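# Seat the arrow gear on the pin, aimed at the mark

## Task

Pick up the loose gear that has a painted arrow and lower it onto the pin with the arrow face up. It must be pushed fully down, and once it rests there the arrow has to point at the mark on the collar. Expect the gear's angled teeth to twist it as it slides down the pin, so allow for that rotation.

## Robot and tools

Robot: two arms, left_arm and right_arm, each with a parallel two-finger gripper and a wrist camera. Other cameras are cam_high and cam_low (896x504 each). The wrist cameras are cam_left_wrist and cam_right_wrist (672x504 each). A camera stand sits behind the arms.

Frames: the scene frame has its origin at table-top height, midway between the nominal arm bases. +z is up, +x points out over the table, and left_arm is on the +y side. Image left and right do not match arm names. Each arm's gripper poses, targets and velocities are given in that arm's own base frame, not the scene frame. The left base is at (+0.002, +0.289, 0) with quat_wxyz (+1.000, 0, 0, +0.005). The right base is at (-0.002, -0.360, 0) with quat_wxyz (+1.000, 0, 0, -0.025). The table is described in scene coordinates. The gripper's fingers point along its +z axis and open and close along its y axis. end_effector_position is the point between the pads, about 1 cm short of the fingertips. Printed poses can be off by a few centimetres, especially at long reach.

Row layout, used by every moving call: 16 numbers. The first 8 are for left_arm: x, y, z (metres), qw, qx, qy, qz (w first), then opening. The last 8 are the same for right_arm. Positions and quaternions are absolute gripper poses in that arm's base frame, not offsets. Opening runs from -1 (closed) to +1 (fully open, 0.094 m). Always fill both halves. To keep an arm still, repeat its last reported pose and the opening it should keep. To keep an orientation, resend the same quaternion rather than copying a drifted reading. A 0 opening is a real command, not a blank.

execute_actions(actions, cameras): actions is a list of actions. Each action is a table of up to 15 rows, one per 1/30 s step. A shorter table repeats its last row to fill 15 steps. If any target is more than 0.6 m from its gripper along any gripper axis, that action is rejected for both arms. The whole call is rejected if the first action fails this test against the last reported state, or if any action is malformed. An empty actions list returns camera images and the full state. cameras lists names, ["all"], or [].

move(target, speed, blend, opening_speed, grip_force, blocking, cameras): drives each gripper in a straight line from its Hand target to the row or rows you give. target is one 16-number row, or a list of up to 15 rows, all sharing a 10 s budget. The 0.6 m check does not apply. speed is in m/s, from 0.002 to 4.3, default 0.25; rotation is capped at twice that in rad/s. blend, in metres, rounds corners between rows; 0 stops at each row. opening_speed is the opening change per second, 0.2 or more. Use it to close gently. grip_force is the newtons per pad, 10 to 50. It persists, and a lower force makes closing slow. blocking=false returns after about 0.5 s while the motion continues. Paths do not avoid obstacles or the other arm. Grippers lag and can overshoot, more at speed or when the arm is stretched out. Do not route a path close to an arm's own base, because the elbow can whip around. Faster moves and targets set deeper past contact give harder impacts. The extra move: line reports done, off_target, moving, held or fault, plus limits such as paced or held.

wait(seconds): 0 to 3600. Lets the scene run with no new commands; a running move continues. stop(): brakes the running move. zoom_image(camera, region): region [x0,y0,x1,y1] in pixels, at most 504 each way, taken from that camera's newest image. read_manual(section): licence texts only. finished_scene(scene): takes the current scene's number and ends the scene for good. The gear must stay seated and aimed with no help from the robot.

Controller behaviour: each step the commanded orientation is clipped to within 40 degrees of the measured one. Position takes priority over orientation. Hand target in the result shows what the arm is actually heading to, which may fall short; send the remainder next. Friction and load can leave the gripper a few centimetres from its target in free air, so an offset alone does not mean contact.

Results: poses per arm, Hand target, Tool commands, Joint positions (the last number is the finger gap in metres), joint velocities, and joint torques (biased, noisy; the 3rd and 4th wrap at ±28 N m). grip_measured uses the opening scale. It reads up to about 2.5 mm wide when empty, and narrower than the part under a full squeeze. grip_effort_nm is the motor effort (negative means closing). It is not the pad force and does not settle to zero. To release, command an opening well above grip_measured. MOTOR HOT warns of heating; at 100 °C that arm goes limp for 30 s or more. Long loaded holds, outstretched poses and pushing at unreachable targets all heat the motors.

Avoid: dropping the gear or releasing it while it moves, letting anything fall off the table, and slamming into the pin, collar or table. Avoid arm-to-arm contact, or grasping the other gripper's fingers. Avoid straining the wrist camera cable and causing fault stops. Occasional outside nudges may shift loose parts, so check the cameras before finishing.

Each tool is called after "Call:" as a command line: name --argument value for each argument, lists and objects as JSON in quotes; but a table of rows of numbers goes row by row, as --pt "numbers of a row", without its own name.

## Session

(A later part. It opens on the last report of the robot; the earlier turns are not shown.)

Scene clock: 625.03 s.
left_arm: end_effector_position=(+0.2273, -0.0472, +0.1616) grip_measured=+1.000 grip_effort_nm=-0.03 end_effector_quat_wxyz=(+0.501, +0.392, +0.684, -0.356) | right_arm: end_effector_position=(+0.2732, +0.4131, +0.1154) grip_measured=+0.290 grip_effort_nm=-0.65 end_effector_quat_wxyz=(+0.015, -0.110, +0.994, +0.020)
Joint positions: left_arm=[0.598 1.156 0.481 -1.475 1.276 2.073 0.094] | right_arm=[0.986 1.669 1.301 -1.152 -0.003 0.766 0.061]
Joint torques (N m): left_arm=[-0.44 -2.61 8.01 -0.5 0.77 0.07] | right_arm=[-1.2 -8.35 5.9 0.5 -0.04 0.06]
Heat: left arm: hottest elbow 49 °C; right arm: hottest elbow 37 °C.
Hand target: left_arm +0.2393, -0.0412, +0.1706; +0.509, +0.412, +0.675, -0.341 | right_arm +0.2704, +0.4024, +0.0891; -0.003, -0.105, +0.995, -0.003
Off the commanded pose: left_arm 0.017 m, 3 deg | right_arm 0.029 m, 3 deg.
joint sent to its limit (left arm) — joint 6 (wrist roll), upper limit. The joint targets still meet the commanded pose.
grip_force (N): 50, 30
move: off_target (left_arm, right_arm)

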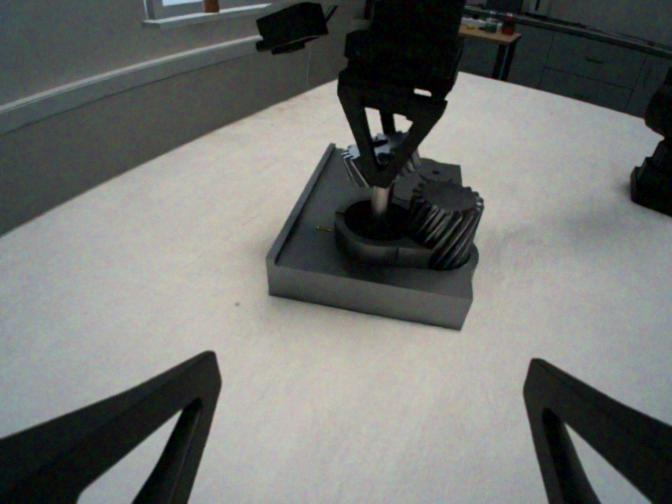

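Call:
move --pt "0.2400 -0.0412 0.1703 0.509 0.412 0.674 -0.341 1 0.265 0.395 0.185 0.0 -0.1045 0.9945 0.0 0.1" --pt "0.2400 -0.0412 0.1703 0.509 0.412 0.674 -0.341 1 0.345 0.385 0.150 0.0 0.1736 0.9848 0.0 0.1" --pt "0.2400 -0.0412 0.1703 0.509 0.412 0.674 -0.341 1 0.334 0.374 0.085 0.0 0.1736 0.9848 0.0 0.1" --speed '[0.08,0.2,0.1]' --blend 0.015 --cameras '["cam_left_wrist","cam_right_wrist"]'

Scene clock: 647.47 s.
left_arm: end_effector_position=(+0.2273, -0.0472, +0.1616) grip_measured=+1.000 grip_effort_nm=-0.02 end_effector_quat_wxyz=(+0.501, +0.392, +0.684, -0.356) | right_arm: end_effector_position=(+0.3258, +0.3717, +0.0748) grip_measured=+0.290 grip_effort_nm=-0.66 end_effector_quat_wxyz=(-0.010, +0.163, +0.986, -0.013)
Joint positions: left_arm=[0.598 1.156 0.481 -1.475 1.276 2.073 0.094] | right_arm=[0.851 1.758 1.304 -1.149 -0.003 1.179 0.061]
Joint torques (N m): left_arm=[-0.38 -2.37 7.99 -0.43 0.78 0.08] | right_arm=[-1.32 -12.75 8.1 0.5 0.03 0.14]
Heat: left arm: hottest elbow 47 °C; right arm: hottest elbow 36 °C.
Hand target: left_arm +0.2393, -0.0412, +0.1706; +0.509, +0.412, +0.675, -0.341 | right_arm +0.3340, +0.3739, +0.0851; +0.000, +0.174, +0.985, +0.000
Off the commanded pose: left_arm 0.017 m, 3 deg | right_arm 0.013 m, 2 deg.
joint sent to its limit (left arm) — joint 6 (wrist roll), upper limit. The joint targets still meet the commanded pose.
grip_force (N): 50, 30
move: off_target (left_arm, right_arm)

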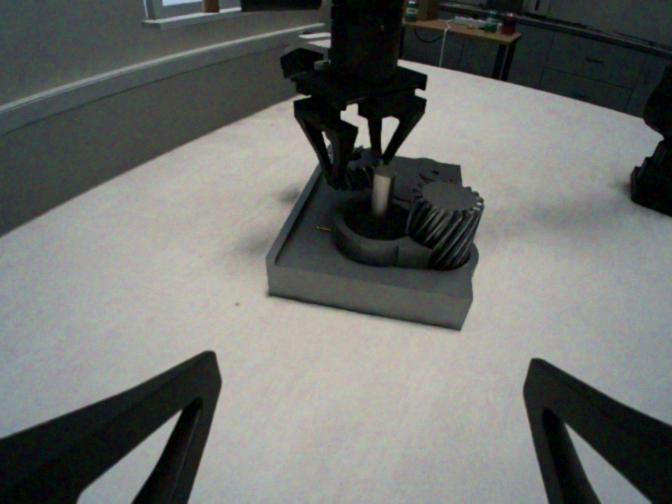

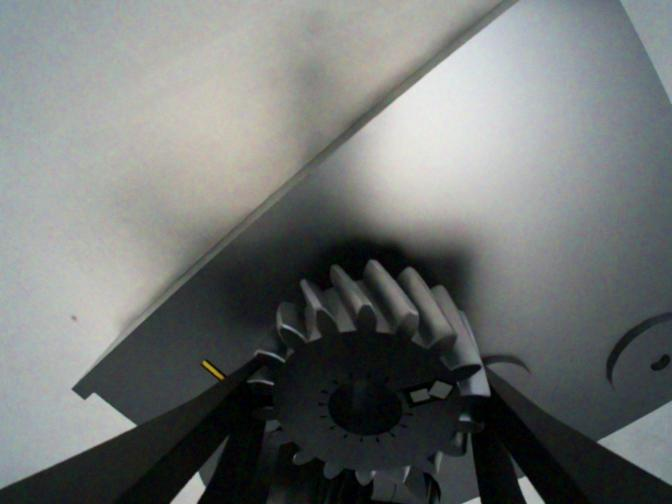

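Call:
move --pt "0.2400 -0.0412 0.1703 0.509 0.412 0.674 -0.341 1 0.345 0.390 0.18 0.0 0.1 0.995 0.0 0.1" --pt "0.2400 -0.0412 0.1703 0.509 0.412 0.674 -0.341 1 0.285 0.430 0.195 0.0 -0.1045 0.9945 0.0 0.1" --pt "0.2400 -0.0412 0.1703 0.509 0.412 0.674 -0.341 1 0.273 0.417 0.160 0.012 -0.109 0.9936 0.012 0.1" --speed '[0.15,0.2,0.08]' --blend 0.015 --cameras '["cam_left_wrist"]'

Call:
zoom_image --camera "cam_left_wrist" --region '[330, 90, 450, 250]'

Scene clock: 685.90 s.
left_arm: end_effector_position=(+0.2273, -0.0472, +0.1616) grip_measured=+1.000 grip_effort_nm=-0.02 end_effector_quat_wxyz=(+0.501, +0.392, +0.684, -0.356) | right_arm: end_effector_position=(+0.2756, +0.4088, +0.1355) grip_measured=+0.290 grip_effort_nm=-0.65 end_effector_quat_wxyz=(-0.009, -0.099, +0.995, -0.011)
Joint positions: left_arm=[0.598 1.156 0.481 -1.475 1.276 2.073 0.094] | right_arm=[0.978 1.694 1.389 -1.295 0 0.781 0.061]
Joint torques (N m): left_arm=[-0.38 -2.61 8.03 -0.39 0.78 0.08] | right_arm=[0.38 -14.21 8.55 0.54 0.02 -0.05]
Heat: left arm: hottest elbow 46 °C; right arm: hottest elbow 38 °C.
Hand target: left_arm +0.2393, -0.0412, +0.1706; +0.509, +0.412, +0.675, -0.341 | right_arm +0.2728, +0.4165, +0.1598; +0.012, -0.109, +0.994, +0.012
Off the commanded pose: left_arm 0.017 m, 3 deg | right_arm 0.026 m, 4 deg.
joint sent to its limit (left arm) — joint 6 (wrist roll), upper limit. The joint targets still meet the commanded pose.
grip_force (N): 50, 30
move: off_target (left_arm, right_arm)

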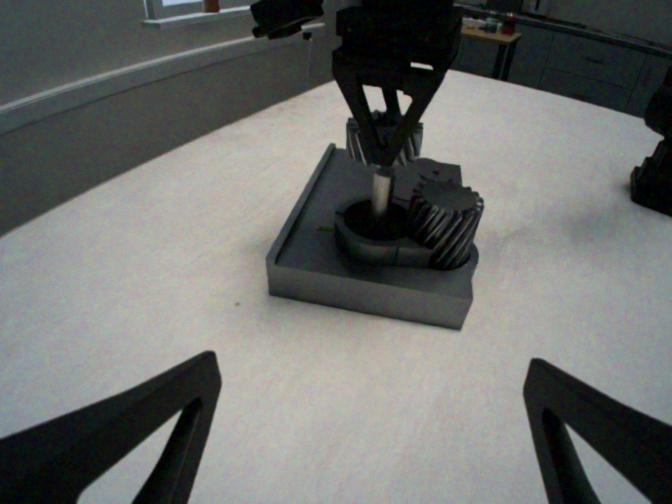

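Scaled by 3.150 from the camera's image (finer frame: 960x720).

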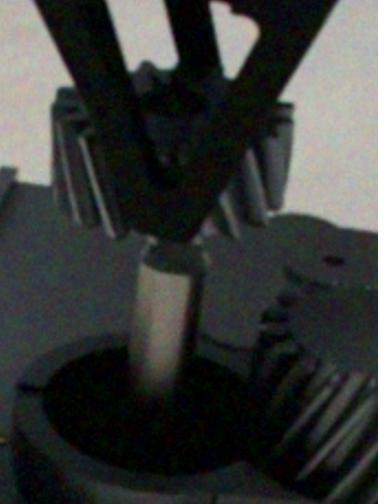

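Call:
move --pt "0.2400 -0.0412 0.1703 0.509 0.412 0.674 -0.341 1 0.280 0.410 0.18 0.0 -0.1045 0.9945 0.0 0.1" --pt "0.2400 -0.0412 0.1703 0.509 0.412 0.674 -0.341 1 0.349 0.385 0.160 0.0 -0.1045 0.9945 0.0 0.1" --pt "0.2400 -0.0412 0.1703 0.509 0.412 0.674 -0.341 1 0.338 0.367 0.065 0.0 -0.1045 0.9945 0.0 0.1" --speed '[0.1,0.2,0.1]' --blend 0.015 --cameras '["cam_left_wrist","cam_right_wrist"]'

Call:
zoom_image --camera "cam_left_wrist" --region '[270, 90, 450, 250]'

Scene clock: 731.20 s.
left_arm: end_effector_position=(+0.2273, -0.0472, +0.1616) grip_measured=+1.000 grip_effort_nm=-0.02 end_effector_quat_wxyz=(+0.501, +0.392, +0.684, -0.356) | right_arm: end_effector_position=(+0.3329, +0.3622, +0.0562) grip_measured=+0.290 grip_effort_nm=-0.65 end_effector_quat_wxyz=(-0.011, -0.102, +0.995, -0.010)
Joint positions: left_arm=[0.598 1.156 0.481 -1.475 1.276 2.073 0.094] | right_arm=[0.829 1.773 1.272 -1.099 0 0.625 0.061]
Joint torques (N m): left_arm=[-0.38 -2.37 7.98 -0.42 0.77 0.09] | right_arm=[-0.79 -12.45 7.84 0.57 -0.11 -0.06]
Heat: left arm: hottest elbow 46 °C; right arm: hottest elbow 40 °C.
Hand target: left_arm +0.2393, -0.0412, +0.1706; +0.509, +0.412, +0.675, -0.341 | right_arm +0.3380, +0.3668, +0.0651; +0.000, -0.104, +0.995, +0.000
Off the commanded pose: left_arm 0.017 m, 3 deg | right_arm 0.011 m, 2 deg.
joint sent to its limit (left arm) — joint 6 (wrist roll), upper limit. The joint targets still meet the commanded pose.
grip_force (N): 50, 30
move: off_target (left_arm, right_arm); blend cut to 0.0112 m at target 1

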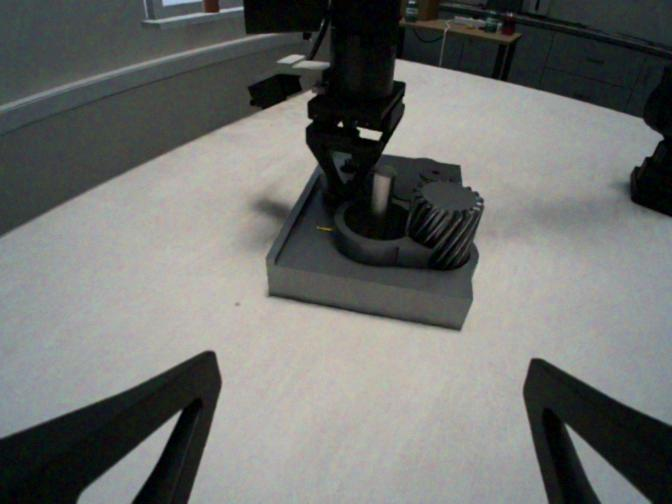

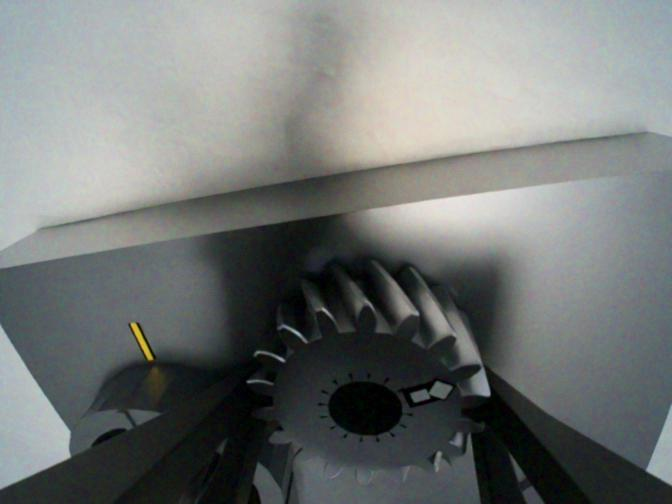

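Scaled by 2.800 from the camera's image (finer frame: 960x720).

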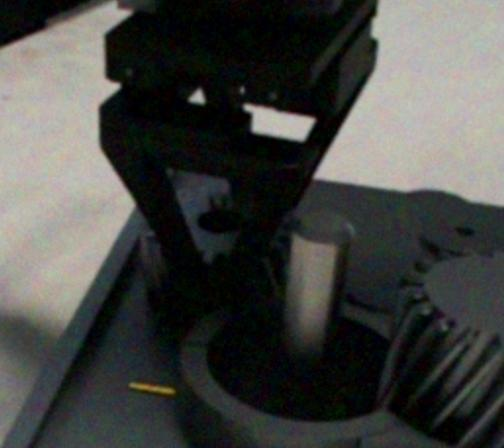

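Call:
move --target '[0.2400,-0.0412,0.1703,0.509,0.412,0.674,-0.341,1, 0.338,0.366,0.047,0.0,-0.1045,0.9945,0.0,0.1]' --speed 0.04

Call:
move --target '[0.2400,-0.0412,0.1703,0.509,0.412,0.674,-0.341,1, 0.338,0.366,0.047,0.0,-0.1045,0.9945,0.0,0.45]' --opening_speed 0.5 --cameras '["cam_left_wrist","cam_right_wrist"]'

Scene clock: 737.73 s.
left_arm: end_effector_position=(+0.2273, -0.0472, +0.1616) grip_measured=+1.000 grip_effort_nm=-0.03 end_effector_quat_wxyz=(+0.501, +0.392, +0.684, -0.356) | right_arm: end_effector_position=(+0.3368, +0.3665, +0.0533) grip_measured=+0.290 grip_effort_nm=-0.65 end_effector_quat_wxyz=(+0.000, -0.102, +0.995, +0.000)
Joint positions: left_arm=[0.598 1.156 0.481 -1.475 1.276 2.073 0.094] | right_arm=[0.829 1.773 1.263 -1.061 0 0.623 0.061]
Joint torques (N m): left_arm=[-0.56 -2.14 8.03 -0.44 0.79 0.07] | right_arm=[-0.85 -10.99 6.75 0.84 -0.12 -0.05]
Heat: left arm: hottest elbow 46 °C; right arm: hottest elbow 40 °C.
Hand target: left_arm +0.2393, -0.0412, +0.1706; +0.509, +0.412, +0.675, -0.341 | right_arm +0.3380, +0.3659, +0.0471; +0.000, -0.104, +0.995, +0.000
Off the commanded pose: left_arm 0.017 m, 3 deg | right_arm 0.006 m, 0 deg.
joint sent to its limit (left arm) — joint 6 (wrist roll), upper limit. The joint targets still meet the commanded pose.
grip_force (N): 50, 30
move: off_target (left_arm)

Scene clock: 738.77 s.
left_arm: end_effector_position=(+0.2273, -0.0472, +0.1616) grip_measured=+1.000 grip_effort_nm=-0.03 end_effector_quat_wxyz=(+0.501, +0.392, +0.684, -0.356) | right_arm: end_effector_position=(+0.3375, +0.3673, +0.0529) grip_measured=+0.447 grip_effort_nm=0.11 end_effector_quat_wxyz=(+0.002, -0.103, +0.995, +0.001)
Joint positions: left_arm=[0.598 1.156 0.481 -1.475 1.276 2.073 0.094] | right_arm=[0.829 1.773 1.262 -1.055 0 0.623 0.068]
Joint torques (N m): left_arm=[-0.5 -2.43 8.01 -0.47 0.78 0.07] | right_arm=[-0.91 -10.99 6.87 0.64 -0.12 -0.05]
Heat: left arm: hottest elbow 46 °C; right arm: hottest elbow 40 °C.
Hand target: left_arm +0.2393, -0.0412, +0.1706; +0.509, +0.412, +0.675, -0.341 | right_arm +0.3380, +0.3659, +0.0470; +0.000, -0.105, +0.995, +0.000
Off the commanded pose: left_arm 0.017 m, 3 deg | right_arm 0.006 m, 0 deg.
joint sent to its limit (left arm) — joint 6 (wrist roll), upper limit. The joint targets still meet the commanded pose.
grip_force (N): 50, 30
move: off_target (left_arm)

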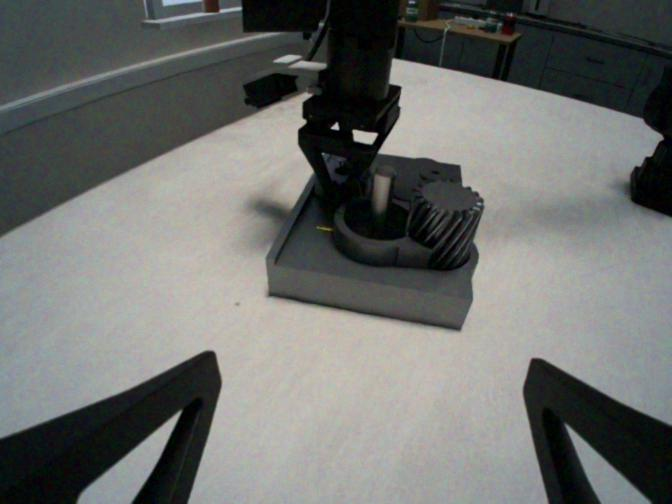

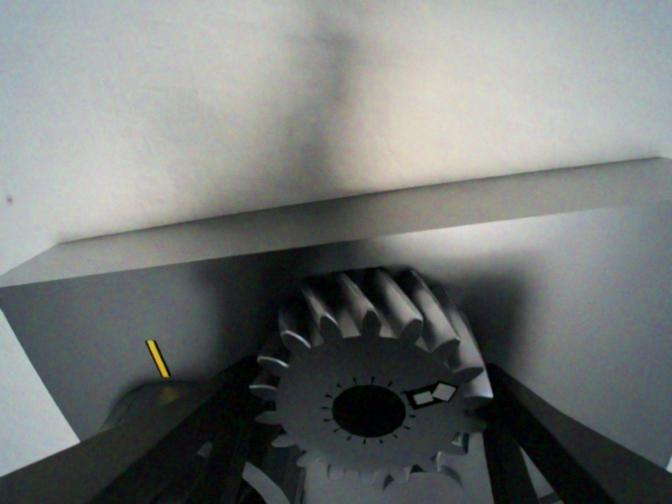

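Call:
move --target '[0.2400,-0.0412,0.1703,0.509,0.412,0.674,-0.341,1, 0.338,0.366,0.047,0.0,-0.1045,0.9945,0.0,0.1]' --opening_speed 0.6 --cameras '["cam_right_wrist"]'

Call:
move --pt "0.2400 -0.0412 0.1703 0.509 0.412 0.674 -0.341 1 0.339 0.369 0.18 0.0 -0.1045 0.9945 0.0 0.1" --pt "0.2400 -0.0412 0.1703 0.509 0.412 0.674 -0.341 1 0.285 0.43 0.195 0.0 -0.1045 0.9945 0.0 0.1" --pt "0.2400 -0.0412 0.1703 0.509 0.412 0.674 -0.341 1 0.269 0.418 0.160 0.018 -0.109 0.9936 0.018 0.1" --speed '[0.1,0.2,0.08]' --blend 0.01 --cameras '["cam_left_wrist"]'

Call:
zoom_image --camera "cam_left_wrist" --region '[330, 90, 450, 250]'

Scene clock: 753.53 s.
left_arm: end_effector_position=(+0.2273, -0.0472, +0.1616) grip_measured=+1.000 grip_effort_nm=-0.03 end_effector_quat_wxyz=(+0.501, +0.392, +0.684, -0.356) | right_arm: end_effector_position=(+0.3375, +0.3673, +0.0529) grip_measured=+0.291 grip_effort_nm=-0.65 end_effector_quat_wxyz=(+0.002, -0.103, +0.995, +0.001)
Joint positions: left_arm=[0.598 1.156 0.481 -1.475 1.276 2.073 0.094] | right_arm=[0.829 1.773 1.262 -1.055 0 0.623 0.061]
Joint torques (N m): left_arm=[-0.62 -2.43 8.01 -0.47 0.8 0.08] | right_arm=[-0.85 -10.99 6.86 0.62 -0.12 -0.06]
Heat: left arm: hottest elbow 46 °C; right arm: hottest elbow 38 °C.
Hand target: left_arm +0.2393, -0.0412, +0.1706; +0.509, +0.412, +0.675, -0.341 | right_arm +0.3380, +0.3659, +0.0470; +0.000, -0.105, +0.995, +0.000
Off the commanded pose: left_arm 0.017 m, 3 deg | right_arm 0.006 m, 0 deg.
joint sent to its limit (left arm) — joint 6 (wrist roll), upper limit. The joint targets still meet the commanded pose.
grip_force (N): 50, 30
move: off_target (left_arm)

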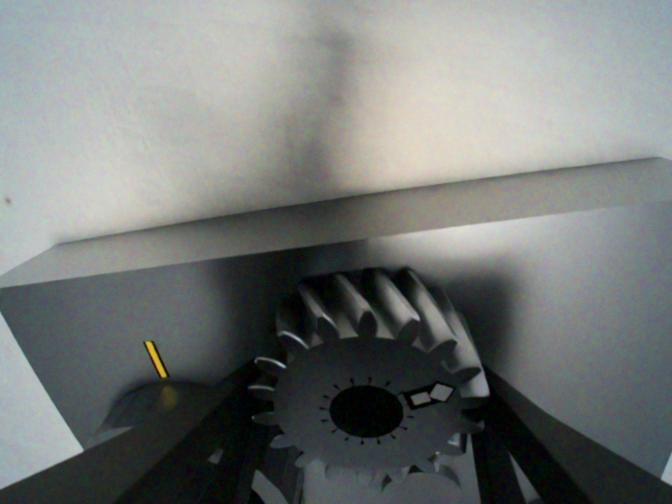

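Scene clock: 756.53 s.
left_arm: end_effector_position=(+0.2273, -0.0472, +0.1616) grip_measured=+1.000 grip_effort_nm=-0.02 end_effector_quat_wxyz=(+0.501, +0.392, +0.684, -0.356) | right_arm: end_effector_position=(+0.2678, +0.4120, +0.1340) grip_measured=+0.290 grip_effort_nm=-0.66 end_effector_quat_wxyz=(-0.005, -0.112, +0.994, -0.006)
Joint positions: left_arm=[0.598 1.156 0.481 -1.475 1.276 2.073 0.094] | right_arm=[0.996 1.683 1.371 -1.274 0.001 0.771 0.061]
Joint torques (N m): left_arm=[-0.38 -2.49 7.99 -0.43 0.77 0.1] | right_arm=[-0.26 -14.33 8.57 0.55 0.05 0.13]
Heat: left arm: hottest elbow 45 °C; right arm: hottest elbow 38 °C.
Hand target: left_arm +0.2393, -0.0412, +0.1706; +0.509, +0.412, +0.675, -0.341 | right_arm +0.2688, +0.4175, +0.1598; +0.018, -0.109, +0.994, +0.018
Off the commanded pose: left_arm 0.017 m, 3 deg | right_arm 0.027 m, 4 deg.
joint sent to its limit (left arm) — joint 6 (wrist roll), upper limit. The joint targets still meet the commanded pose.
grip_force (N): 50, 30
move: off_target (left_arm, right_arm)

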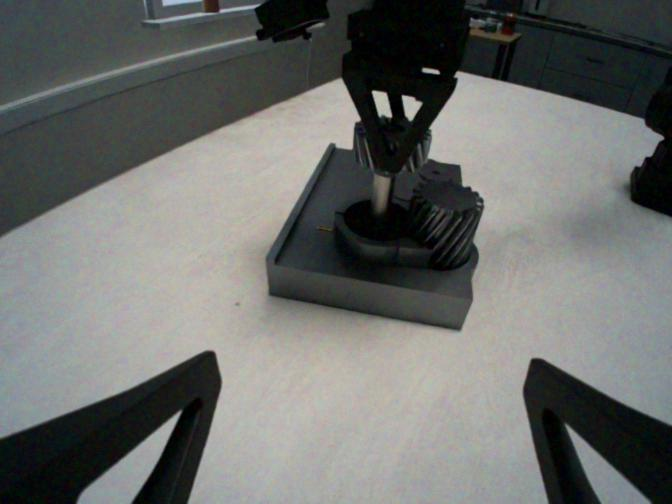

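Scaled by 3.150 from the camera's image (finer frame: 960x720).

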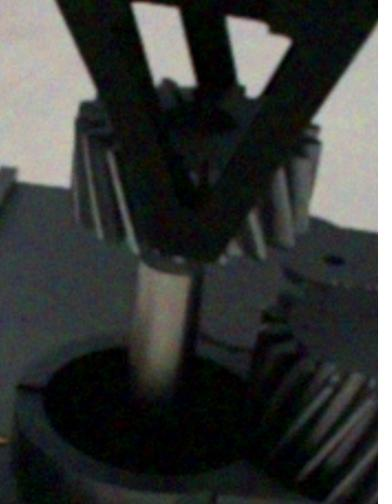

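Call:
move --target '[0.2400,-0.0412,0.1703,0.509,0.412,0.674,-0.341,1, 0.273,0.414,0.146,0.014,-0.108,0.9938,0.014,0.1]' --speed 0.06 --cameras '["cam_left_wrist"]'

Call:
zoom_image --camera "cam_left_wrist" --region '[330, 90, 450, 250]'

Scene clock: 789.33 s.
left_arm: end_effector_position=(+0.2273, -0.0472, +0.1616) grip_measured=+1.000 grip_effort_nm=-0.02 end_effector_quat_wxyz=(+0.501, +0.392, +0.684, -0.356) | right_arm: end_effector_position=(+0.2672, +0.4110, +0.1273) grip_measured=+0.290 grip_effort_nm=-0.66 end_effector_quat_wxyz=(-0.003, -0.112, +0.994, -0.005)
Joint positions: left_arm=[0.598 1.156 0.481 -1.475 1.276 2.073 0.094] | right_arm=[0.996 1.683 1.353 -1.252 0.001 0.771 0.061]
Joint torques (N m): left_arm=[-0.5 -2.37 8.02 -0.44 0.79 0.08] | right_arm=[-1.14 -13.27 8.44 0.55 0.03 0.04]
Heat: left arm: hottest elbow 45 °C; right arm: hottest elbow 40 °C.
Hand target: left_arm +0.2393, -0.0412, +0.1706; +0.509, +0.412, +0.675, -0.341 | right_arm +0.2729, +0.4137, +0.1460; +0.014, -0.108, +0.994, +0.014
Off the commanded pose: left_arm 0.017 m, 3 deg | right_arm 0.020 m, 3 deg.
joint sent to its limit (left arm) — joint 6 (wrist roll), upper limit. The joint targets still meet the commanded pose.
grip_force (N): 50, 30
move: off_target (left_arm, right_arm)

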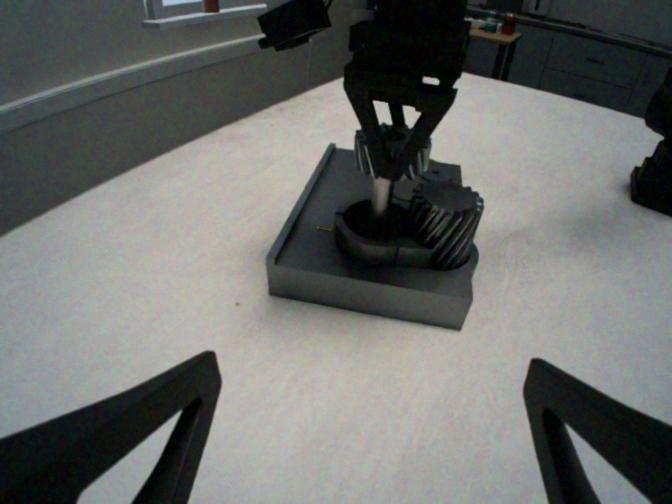

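Scaled by 3.150 from the camera's image (finer frame: 960x720).

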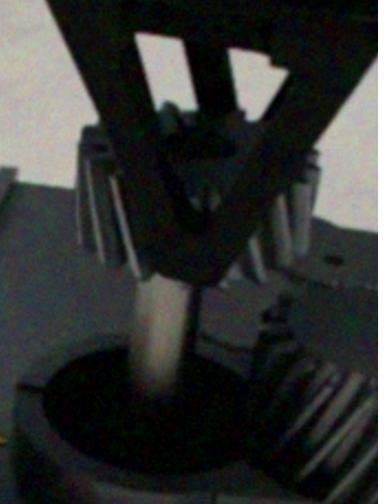

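Call:
move --target '[0.2400,-0.0412,0.1703,0.509,0.412,0.674,-0.341,1, 0.279,0.4115,0.147,0.014,-0.108,0.9938,0.014,0.1]' --speed 0.06

Scene clock: 799.33 s.
left_arm: end_effector_position=(+0.2273, -0.0472, +0.1616) grip_measured=+1.000 grip_effort_nm=-0.02 end_effector_quat_wxyz=(+0.501, +0.392, +0.684, -0.356) | right_arm: end_effector_position=(+0.2681, +0.4104, +0.1273) grip_measured=+0.290 grip_effort_nm=-0.65 end_effector_quat_wxyz=(-0.003, -0.112, +0.994, -0.005)
Joint positions: left_arm=[0.598 1.156 0.481 -1.475 1.276 2.073 0.094] | right_arm=[0.993 1.683 1.353 -1.252 0.001 0.769 0.061]
Joint torques (N m): left_arm=[-0.5 -2.43 7.94 -0.47 0.81 0.08] | right_arm=[-1.79 -13.1 8.83 0.46 0.03 -0.04]
Heat: left arm: hottest elbow 45 °C; right arm: hottest elbow 39 °C.
Hand target: left_arm +0.2393, -0.0412, +0.1706; +0.509, +0.412, +0.675, -0.341 | right_arm +0.2786, +0.4112, +0.1470; +0.014, -0.108, +0.994, +0.014
Off the commanded pose: left_arm 0.017 m, 3 deg | right_arm 0.022 m, 3 deg.
joint sent to its limit (left arm) — joint 6 (wrist roll), upper limit. The joint targets still meet the commanded pose.
grip_force (N): 50, 30
move: off_target (left_arm, right_arm)

Call:
move --pt "0.2400 -0.0412 0.1703 0.509 0.412 0.674 -0.341 1 0.2818 0.4103 0.146 0.014 -0.108 0.9938 0.014 0.1" --pt "0.2400 -0.0412 0.1703 0.509 0.412 0.674 -0.341 1 0.2818 0.4103 0.132 0.010 -0.108 0.9938 0.010 0.1" --speed 0.04 --cameras '["cam_left_wrist"]'

Call:
zoom_image --camera "cam_left_wrist" --region '[330, 90, 450, 250]'

Scene clock: 805.57 s.
left_arm: end_effector_position=(+0.2273, -0.0472, +0.1616) grip_measured=+1.000 grip_effort_nm=-0.02 end_effector_quat_wxyz=(+0.501, +0.392, +0.684, -0.356) | right_arm: end_effector_position=(+0.2722, +0.4098, +0.1243) grip_measured=+0.290 grip_effort_nm=-0.66 end_effector_quat_wxyz=(+0.000, -0.112, +0.994, +0.000)
Joint positions: left_arm=[0.598 1.156 0.481 -1.475 1.276 2.073 0.094] | right_arm=[0.986 1.683 1.344 -1.232 0.001 0.761 0.061]
Joint torques (N m): left_arm=[-0.56 -2.26 7.97 -0.43 0.77 0.08] | right_arm=[-1.85 -11.69 8.38 0.62 -0.04 -0.06]
Heat: left arm: hottest elbow 45 °C; right arm: hottest elbow 39 °C.
Hand target: left_arm +0.2393, -0.0412, +0.1706; +0.509, +0.412, +0.675, -0.341 | right_arm +0.2816, +0.4101, +0.1321; +0.010, -0.108, +0.994, +0.010
Off the commanded pose: left_arm 0.017 m, 3 deg | right_arm 0.012 m, 2 deg.
joint sent to its limit (left arm) — joint 6 (wrist roll), upper limit. The joint targets still meet the commanded pose.
grip_force (N): 50, 30
move: off_target (left_arm, right_arm)

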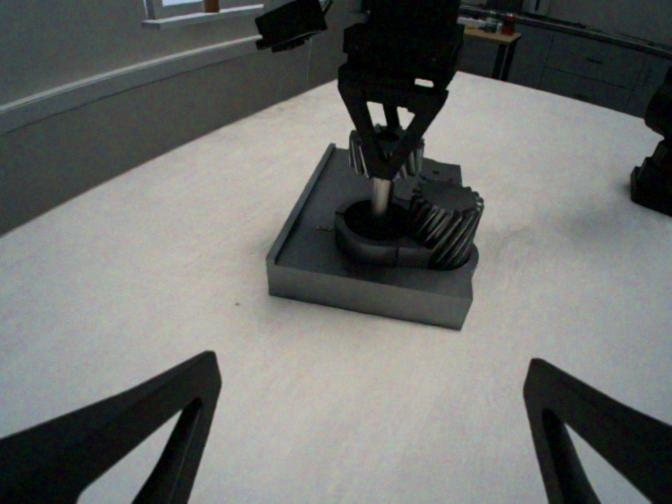

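Scaled by 3.150 from the camera's image (finer frame: 960x720).

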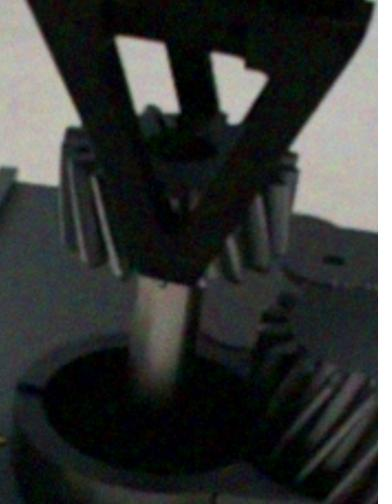

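Call:
move --target '[0.2400,-0.0412,0.1703,0.509,0.412,0.674,-0.341,1, 0.277,0.4095,0.118,0.004,-0.107,0.994,0.004,0.1]' --speed 0.04 --cameras '["cam_left_wrist"]'

Call:
zoom_image --camera "cam_left_wrist" --region '[330, 90, 450, 250]'

Scene clock: 811.07 s.
left_arm: end_effector_position=(+0.2273, -0.0472, +0.1616) grip_measured=+1.000 grip_effort_nm=-0.02 end_effector_quat_wxyz=(+0.501, +0.392, +0.684, -0.356) | right_arm: end_effector_position=(+0.2733, +0.4115, +0.1228) grip_measured=+0.290 grip_effort_nm=-0.65 end_effector_quat_wxyz=(+0.004, -0.112, +0.994, +0.004)
Joint positions: left_arm=[0.598 1.156 0.481 -1.475 1.276 2.073 0.094] | right_arm=[0.986 1.683 1.34 -1.217 0.001 0.761 0.061]
Joint torques (N m): left_arm=[-0.44 -2.37 8.06 -0.46 0.78 0.07] | right_arm=[-1.26 -10.81 7.31 0.76 -0.1 0.03]
Heat: left arm: hottest elbow 45 °C; right arm: hottest elbow 39 °C.
Hand target: left_arm +0.2393, -0.0412, +0.1706; +0.509, +0.412, +0.675, -0.341 | right_arm +0.2770, +0.4095, +0.1182; +0.004, -0.107, +0.994, +0.004
Off the commanded pose: left_arm 0.017 m, 3 deg | right_arm 0.006 m, 1 deg.
joint sent to its limit (left arm) — joint 6 (wrist roll), upper limit. The joint targets still meet the commanded pose.
grip_force (N): 50, 30
move: off_target (left_arm)

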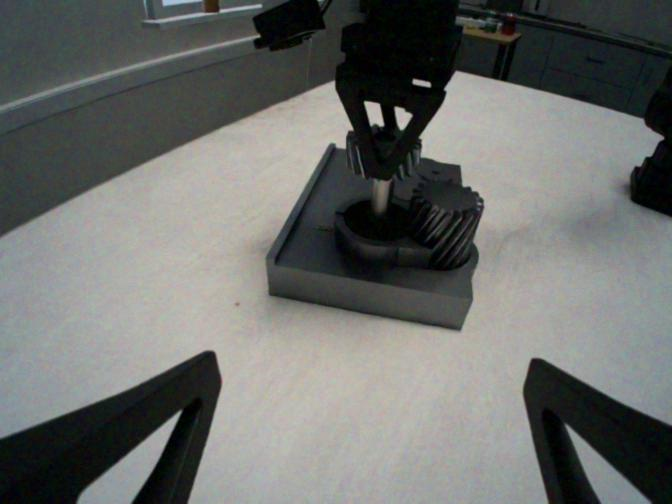

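Scaled by 3.150 from the camera's image (finer frame: 960x720).

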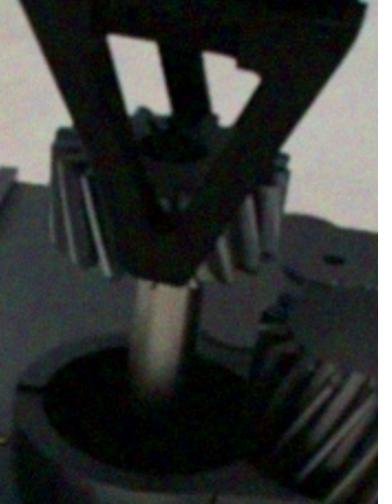

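Call:
move --target '[0.2400,-0.0412,0.1703,0.509,0.412,0.674,-0.341,1, 0.2725,0.402,0.102,-0.004,-0.107,0.994,-0.004,0.1]' --speed 0.04 --cameras '["cam_left_wrist"]'

Call:
zoom_image --camera "cam_left_wrist" --region '[330, 90, 450, 250]'

Scene clock: 819.27 s.
left_arm: end_effector_position=(+0.2273, -0.0472, +0.1616) grip_measured=+1.000 grip_effort_nm=-0.02 end_effector_quat_wxyz=(+0.501, +0.392, +0.684, -0.356) | right_arm: end_effector_position=(+0.2730, +0.4111, +0.1202) grip_measured=+0.290 grip_effort_nm=-0.66 end_effector_quat_wxyz=(+0.007, -0.112, +0.994, +0.008)
Joint positions: left_arm=[0.598 1.156 0.481 -1.475 1.276 2.073 0.094] | right_arm=[0.986 1.678 1.326 -1.199 0.001 0.761 0.061]
Joint torques (N m): left_arm=[-0.44 -2.61 7.92 -0.44 0.8 0.07] | right_arm=[-1.44 -9.88 5.76 0.77 -0.18 0.02]
Heat: left arm: hottest elbow 45 °C; right arm: hottest elbow 39 °C.
Hand target: left_arm +0.2393, -0.0412, +0.1706; +0.509, +0.412, +0.675, -0.341 | right_arm +0.2721, +0.4018, +0.1024; -0.004, -0.107, +0.994, -0.004
Off the commanded pose: left_arm 0.017 m, 3 deg | right_arm 0.020 m, 2 deg.
joint sent to its limit (left arm) — joint 6 (wrist roll), upper limit. The joint targets still meet the commanded pose.
grip_force (N): 50, 30
move: off_target (left_arm, right_arm)

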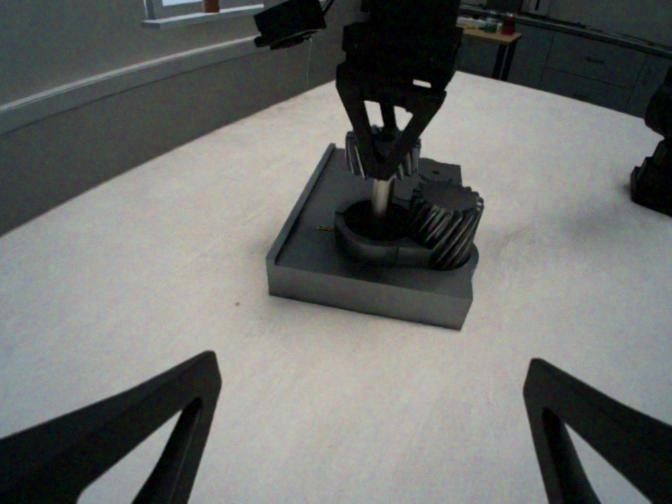

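Scaled by 3.150 from the camera's image (finer frame: 960x720).

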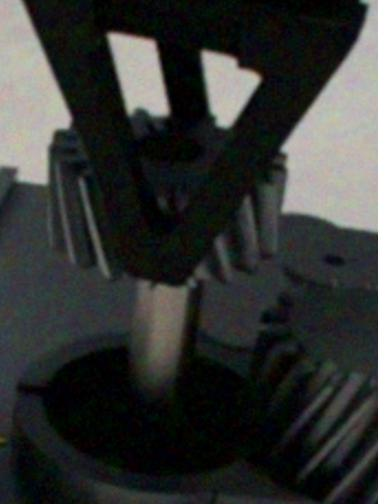

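Call:
move --pt "0.2400 -0.0412 0.1703 0.509 0.412 0.674 -0.341 1 0.266 0.400 0.103 -0.010 -0.107 0.994 -0.010 0.1" --pt "0.2400 -0.0412 0.1703 0.509 0.412 0.674 -0.341 1 0.262 0.402 0.102 -0.010 -0.107 0.994 -0.010 0.1" --speed 0.03 --cameras '["cam_left_wrist"]'

Call:
zoom_image --camera "cam_left_wrist" --region '[330, 90, 450, 250]'

Scene clock: 827.27 s.
left_arm: end_effector_position=(+0.2273, -0.0472, +0.1616) grip_measured=+1.000 grip_effort_nm=-0.02 end_effector_quat_wxyz=(+0.501, +0.392, +0.684, -0.356) | right_arm: end_effector_position=(+0.2729, +0.4109, +0.1203) grip_measured=+0.290 grip_effort_nm=-0.65 end_effector_quat_wxyz=(+0.007, -0.110, +0.994, +0.008)
Joint positions: left_arm=[0.598 1.156 0.481 -1.475 1.276 2.073 0.094] | right_arm=[0.986 1.677 1.326 -1.199 0.001 0.766 0.061]
Joint torques (N m): left_arm=[-0.32 -2.37 8.03 -0.44 0.78 0.09] | right_arm=[-0.09 -10.05 5.52 0.18 -0.23 0.13]
Heat: left arm: hottest elbow 45 °C; right arm: hottest elbow 38 °C.
Hand target: left_arm +0.2393, -0.0412, +0.1706; +0.509, +0.412, +0.675, -0.341 | right_arm +0.2621, +0.4018, +0.1026; -0.010, -0.107, +0.994, -0.010
Off the commanded pose: left_arm 0.017 m, 3 deg | right_arm 0.023 m, 3 deg.
joint sent to its limit (left arm) — joint 6 (wrist roll), upper limit. The joint targets still meet the commanded pose.
grip_force (N): 50, 30
move: off_target (left_arm, right_arm)

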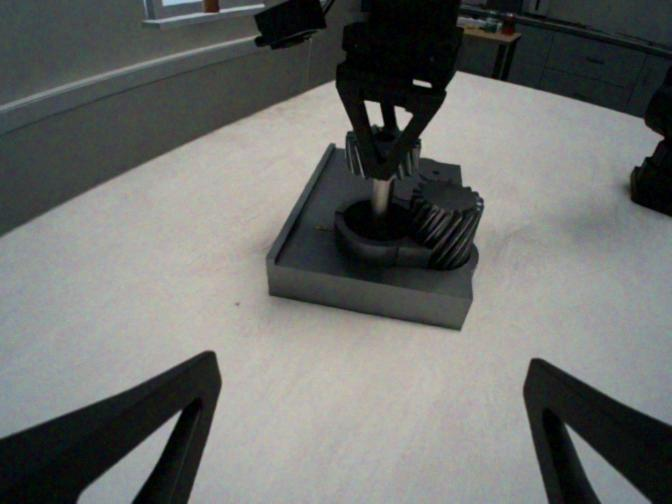

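Scaled by 3.150 from the camera's image (finer frame: 960x720).

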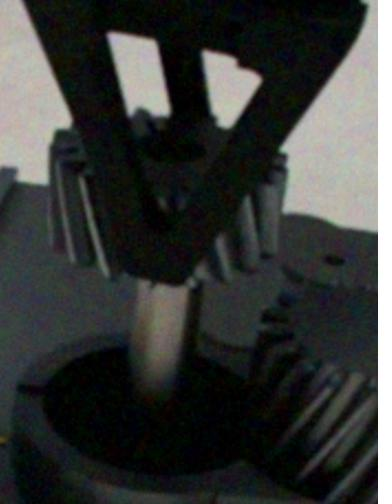

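Call:
move --target '[0.2400,-0.0412,0.1703,0.509,0.412,0.674,-0.341,1, 0.258,0.394,0.106,-0.012,-0.105,0.994,-0.012,0.1]' --speed 0.03

Scene clock: 845.20 s.
left_arm: end_effector_position=(+0.2273, -0.0472, +0.1616) grip_measured=+1.000 grip_effort_nm=-0.03 end_effector_quat_wxyz=(+0.501, +0.392, +0.684, -0.356) | right_arm: end_effector_position=(+0.2684, +0.4048, +0.1205) grip_measured=+0.290 grip_effort_nm=-0.65 end_effector_quat_wxyz=(+0.005, -0.108, +0.994, +0.007)
Joint positions: left_arm=[0.598 1.156 0.481 -1.475 1.276 2.073 0.094] | right_arm=[0.986 1.661 1.305 -1.199 -0.001 0.769 0.061]
Joint torques (N m): left_arm=[-0.5 -2.61 8.02 -0.49 0.79 0.07] | right_arm=[-0.32 -10.17 5.72 -0.18 -0.17 0.13]
Heat: left arm: hottest elbow 45 °C; right arm: hottest elbow 37 °C.
Hand target: left_arm +0.2393, -0.0412, +0.1706; +0.509, +0.412, +0.675, -0.341 | right_arm +0.2581, +0.3940, +0.1065; -0.012, -0.105, +0.994, -0.012
Off the commanded pose: left_arm 0.017 m, 3 deg | right_arm 0.021 m, 3 deg.
joint sent to its limit (left arm) — joint 6 (wrist roll), upper limit. The joint targets still meet the commanded pose.
grip_force (N): 50, 30
move: off_target (left_arm, right_arm)

Call:
wait --seconds 0 --cameras '["cam_left_wrist","cam_right_wrist"]'

Call:
zoom_image --camera "cam_left_wrist" --region '[350, 120, 430, 220]'

Call:
zoom_image --camera "cam_right_wrist" --region '[200, 120, 540, 500]'

Scene clock: 851.80 s.
left_arm: end_effector_position=(+0.2273, -0.0472, +0.1616) grip_measured=+1.000 grip_effort_nm=-0.03 end_effector_quat_wxyz=(+0.501, +0.392, +0.684, -0.356) | right_arm: end_effector_position=(+0.2684, +0.4048, +0.1205) grip_measured=+0.290 grip_effort_nm=-0.66 end_effector_quat_wxyz=(+0.005, -0.108, +0.994, +0.007)
Joint positions: left_arm=[0.598 1.156 0.481 -1.475 1.276 2.073 0.094] | right_arm=[0.986 1.661 1.305 -1.199 -0.001 0.769 0.061]
Joint torques (N m): left_arm=[-0.5 -2.55 8.03 -0.42 0.78 0.09] | right_arm=[-0.32 -10.23 5.67 -0.2 -0.18 0.13]
Heat: left arm: hottest elbow 45 °C; right arm: hottest elbow 37 °C.
Hand target: left_arm +0.2393, -0.0412, +0.1706; +0.509, +0.412, +0.675, -0.341 | right_arm +0.2581, +0.3940, +0.1065; -0.012, -0.105, +0.994, -0.012
Tool commands: left_gripper/opening=+1.0 right_gripper/opening=+0.1
Off the commanded pose: left_arm 0.017 m, 3 deg | right_arm 0.021 m, 3 deg.
grip_force (N): 50, 30

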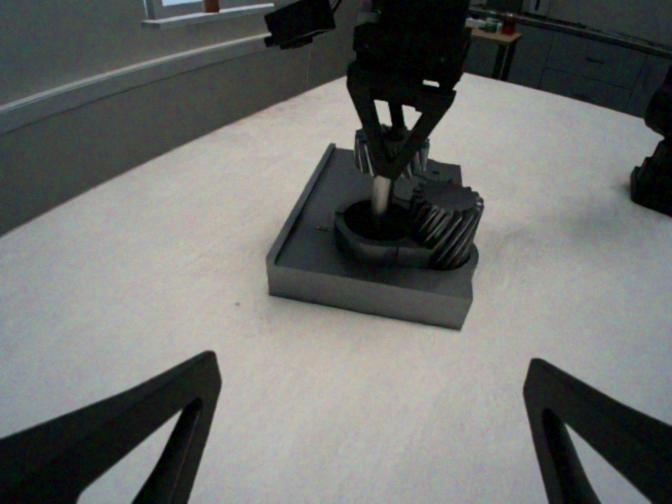

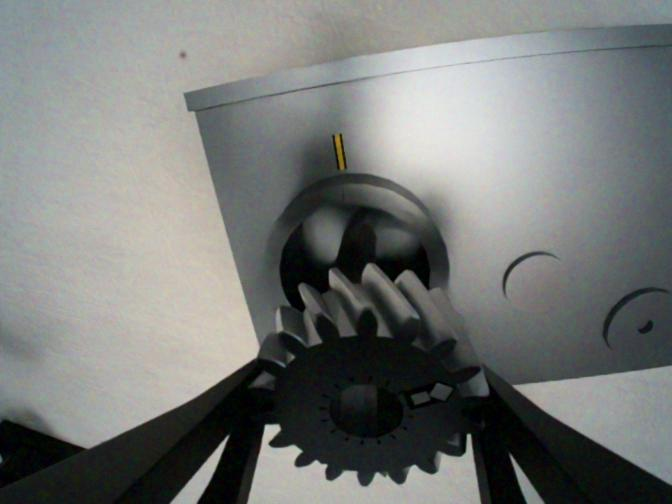

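Scaled by 5.040 from the camera's image (finer frame: 960x720).

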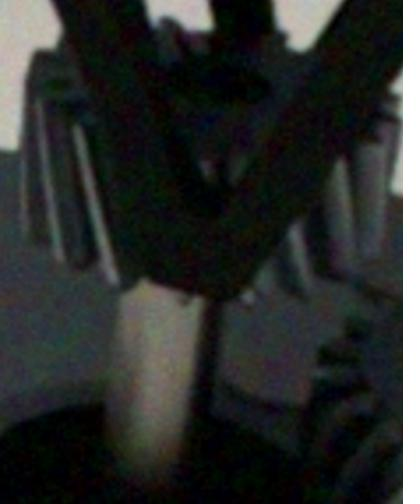

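Scaled by 1.326 from the camera's image (finer frame: 960x720).

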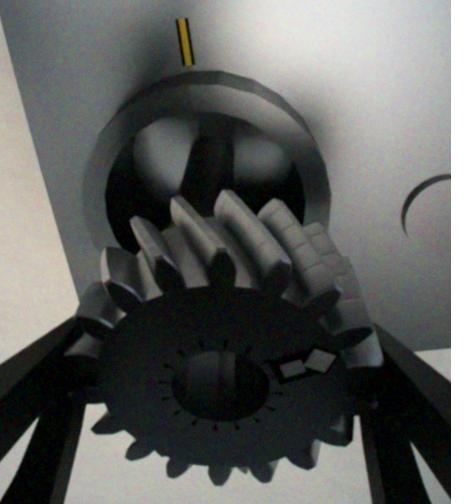

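Call:
move --pt "0.2400 -0.0412 0.1703 0.509 0.412 0.674 -0.341 1 0.263 0.398 0.097 -0.010 -0.105 0.994 -0.010 0.1" --pt "0.2400 -0.0412 0.1703 0.509 0.412 0.674 -0.341 1 0.267 0.404 0.095 -0.008 -0.105 0.994 -0.008 0.1" --speed 0.012 --blend 0.003

Scene clock: 901.80 s.
left_arm: end_effector_position=(+0.2273, -0.0472, +0.1616) grip_measured=+1.000 grip_effort_nm=-0.03 end_effector_quat_wxyz=(+0.501, +0.392, +0.684, -0.356) | right_arm: end_effector_position=(+0.2691, +0.4059, +0.1205) grip_measured=+0.290 grip_effort_nm=-0.65 end_effector_quat_wxyz=(+0.006, -0.108, +0.994, +0.009)
Joint positions: left_arm=[0.598 1.156 0.481 -1.475 1.276 2.073 0.094] | right_arm=[0.986 1.661 1.305 -1.193 -0.001 0.769 0.061]
Joint torques (N m): left_arm=[-0.5 -2.43 7.99 -0.47 0.79 0.08] | right_arm=[-0.56 -7.94 6.69 0.81 -0.13 0.1]
Heat: left arm: hottest elbow 46 °C; right arm: hottest elbow 36 °C.
Hand target: left_arm +0.2393, -0.0412, +0.1706; +0.509, +0.412, +0.675, -0.341 | right_arm +0.2664, +0.4031, +0.0958; -0.008, -0.105, +0.994, -0.008
Off the commanded pose: left_arm 0.017 m, 3 deg | right_arm 0.026 m, 3 deg.
joint sent to its limit (left arm) — joint 6 (wrist roll), upper limit. The joint targets still meet the commanded pose.
grip_force (N): 50, 30
move: off_target (left_arm, right_arm)

Call:
move --target '[0.2400,-0.0412,0.1703,0.509,0.412,0.674,-0.341,1, 0.2695,0.4085,0.094,-0.010,-0.105,0.994,-0.010,0.1]' --speed 0.012

Call:
move --target '[0.2400,-0.0412,0.1703,0.509,0.412,0.674,-0.341,1, 0.272,0.4125,0.094,-0.012,-0.105,0.994,-0.012,0.1]' --speed 0.012

Scene clock: 906.27 s.
left_arm: end_effector_position=(+0.2273, -0.0472, +0.1616) grip_measured=+1.000 grip_effort_nm=-0.03 end_effector_quat_wxyz=(+0.501, +0.392, +0.684, -0.356) | right_arm: end_effector_position=(+0.2692, +0.4060, +0.1200) grip_measured=+0.290 grip_effort_nm=-0.66 end_effector_quat_wxyz=(+0.006, -0.108, +0.994, +0.008)
Joint positions: left_arm=[0.598 1.156 0.481 -1.475 1.276 2.073 0.094] | right_arm=[0.986 1.662 1.305 -1.193 -0.001 0.769 0.061]
Joint torques (N m): left_arm=[-0.5 -2.32 8.06 -0.5 0.78 0.08] | right_arm=[-0.56 -6.89 7.99 0.49 -0.16 0.1]
Heat: left arm: hottest elbow 46 °C; right arm: hottest elbow 36 °C.
Hand target: left_arm +0.2393, -0.0412, +0.1706; +0.509, +0.412, +0.675, -0.341 | right_arm +0.2688, +0.4075, +0.0947; -0.010, -0.105, +0.994, -0.010
Off the commanded pose: left_arm 0.017 m, 3 deg | right_arm 0.026 m, 3 deg.
joint sent to its limit (left arm) — joint 6 (wrist roll), upper limit. The joint targets still meet the commanded pose.
grip_force (N): 50, 30
move: off_target (left_arm, right_arm)

Scene clock: 907.20 s.
left_arm: end_effector_position=(+0.2273, -0.0472, +0.1616) grip_measured=+1.000 grip_effort_nm=-0.03 end_effector_quat_wxyz=(+0.501, +0.392, +0.684, -0.356) | right_arm: end_effector_position=(+0.2705, +0.4080, +0.1194) grip_measured=+0.290 grip_effort_nm=-0.65 end_effector_quat_wxyz=(+0.006, -0.108, +0.994, +0.008)
Joint positions: left_arm=[0.598 1.156 0.481 -1.475 1.276 2.073 0.094] | right_arm=[0.986 1.669 1.312 -1.194 -0.001 0.769 0.061]
Joint torques (N m): left_arm=[-0.44 -2.43 7.98 -0.47 0.79 0.08] | right_arm=[-0.44 -6.42 8.88 0.13 -0.17 0.1]
Heat: left arm: hottest elbow 46 °C; right arm: hottest elbow 36 °C.
Hand target: left_arm +0.2393, -0.0412, +0.1706; +0.509, +0.412, +0.675, -0.341 | right_arm +0.2713, +0.4114, +0.0946; -0.012, -0.105, +0.994, -0.012
Off the commanded pose: left_arm 0.017 m, 3 deg | right_arm 0.026 m, 3 deg.
joint sent to its limit (left arm) — joint 6 (wrist roll), upper limit. The joint targets still meet the commanded pose.
grip_force (N): 50, 30
move: off_target (left_arm, right_arm)

Call:
move --target '[0.2400,-0.0412,0.1703,0.509,0.412,0.674,-0.341,1, 0.2722,0.4140,0.094,-0.012,-0.105,0.994,-0.012,0.1]' --speed 0.012

Call:
move --target '[0.2400,-0.0412,0.1703,0.509,0.412,0.674,-0.341,1, 0.2732,0.4155,0.092,-0.012,-0.105,0.994,-0.012,0.1]' --speed 0.012

Scene clock: 911.93 s.
left_arm: end_effector_position=(+0.2273, -0.0472, +0.1616) grip_measured=+1.000 grip_effort_nm=-0.03 end_effector_quat_wxyz=(+0.501, +0.392, +0.684, -0.356) | right_arm: end_effector_position=(+0.2710, +0.4087, +0.1194) grip_measured=+0.290 grip_effort_nm=-0.66 end_effector_quat_wxyz=(+0.005, -0.108, +0.994, +0.008)
Joint positions: left_arm=[0.598 1.156 0.481 -1.475 1.276 2.073 0.094] | right_arm=[0.986 1.672 1.316 -1.196 -0.001 0.769 0.061]
Joint torques (N m): left_arm=[-0.56 -2.67 8.02 -0.46 0.78 0.06] | right_arm=[-0.5 -6.48 8.9 0.18 -0.17 0.11]
Heat: left arm: hottest elbow 46 °C; right arm: hottest elbow 36 °C.
Hand target: left_arm +0.2393, -0.0412, +0.1706; +0.509, +0.412, +0.675, -0.341 | right_arm +0.2714, +0.4128, +0.0945; -0.012, -0.105, +0.994, -0.012
Off the commanded pose: left_arm 0.017 m, 3 deg | right_arm 0.026 m, 3 deg.
joint sent to its limit (left arm) — joint 6 (wrist roll), upper limit. The joint targets still meet the commanded pose.
grip_force (N): 50, 30
move: off_target (left_arm, right_arm)

Scene clock: 912.73 s.
left_arm: end_effector_position=(+0.2273, -0.0472, +0.1616) grip_measured=+1.000 grip_effort_nm=-0.03 end_effector_quat_wxyz=(+0.501, +0.392, +0.684, -0.356) | right_arm: end_effector_position=(+0.2720, +0.4102, +0.1192) grip_measured=+0.290 grip_effort_nm=-0.65 end_effector_quat_wxyz=(+0.006, -0.108, +0.994, +0.008)
Joint positions: left_arm=[0.598 1.156 0.481 -1.475 1.276 2.073 0.094] | right_arm=[0.986 1.676 1.321 -1.196 -0.001 0.769 0.061]
Joint torques (N m): left_arm=[-0.15 -2.32 7.98 -0.46 0.78 0.09] | right_arm=[-0.38 -6.36 8.77 0.29 -0.17 0.11]
Heat: left arm: hottest elbow 46 °C; right arm: hottest elbow 36 °C.
Hand target: left_arm +0.2393, -0.0412, +0.1706; +0.509, +0.412, +0.675, -0.341 | right_arm +0.2724, +0.4142, +0.0926; -0.012, -0.105, +0.994, -0.012
Off the commanded pose: left_arm 0.017 m, 3 deg | right_arm 0.028 m, 3 deg.
joint sent to its limit (left arm) — joint 6 (wrist roll), upper limit. The joint targets still meet the commanded pose.
grip_force (N): 50, 30
move: off_target (left_arm, right_arm)

Call:
wait --seconds 0 --cameras '["cam_left_wrist","cam_right_wrist"]'

Call:
zoom_image --camera "cam_left_wrist" --region '[330, 90, 450, 250]'

Scene clock: 920.47 s.
left_arm: end_effector_position=(+0.2273, -0.0472, +0.1616) grip_measured=+1.000 grip_effort_nm=-0.02 end_effector_quat_wxyz=(+0.501, +0.392, +0.684, -0.356) | right_arm: end_effector_position=(+0.2720, +0.4102, +0.1192) grip_measured=+0.290 grip_effort_nm=-0.66 end_effector_quat_wxyz=(+0.006, -0.108, +0.994, +0.008)
Joint positions: left_arm=[0.598 1.156 0.481 -1.475 1.276 2.073 0.094] | right_arm=[0.986 1.676 1.321 -1.196 -0.001 0.769 0.061]
Joint torques (N m): left_arm=[-0.5 -2.49 8.02 -0.49 0.79 0.06] | right_arm=[-0.44 -6.42 8.79 0.29 -0.17 0.11]
Heat: left arm: hottest elbow 46 °C; right arm: hottest elbow 37 °C.
Hand target: left_arm +0.2393, -0.0412, +0.1706; +0.509, +0.412, +0.675, -0.341 | right_arm +0.2724, +0.4142, +0.0926; -0.012, -0.105, +0.994, -0.012
Tool commands: left_gripper/opening=+1.0 right_gripper/opening=+0.1
Off the commanded pose: left_arm 0.017 m, 3 deg | right_arm 0.028 m, 3 deg.
grip_force (N): 50, 30

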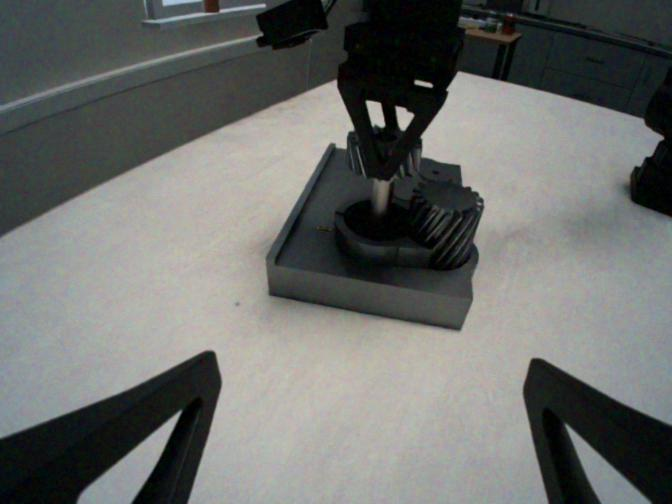

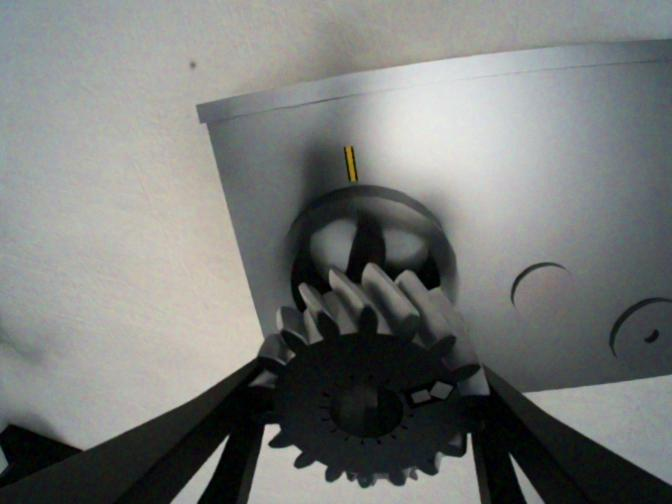

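Scaled by 3.150 from the camera's image (finer frame: 960x720).

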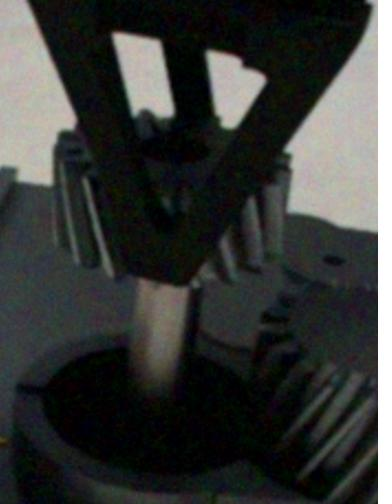

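Call:
zoom_image --camera "cam_right_wrist" --region '[290, 170, 450, 290]'

Scaled by 3.150 from the camera's image (finer frame: 960x720).

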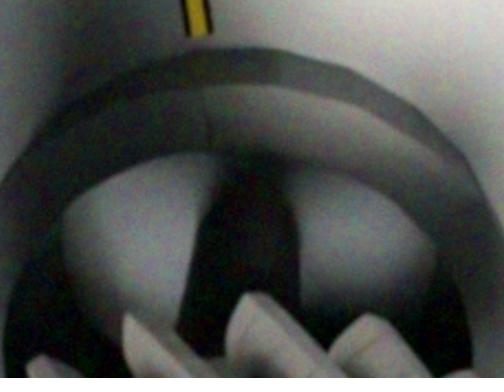

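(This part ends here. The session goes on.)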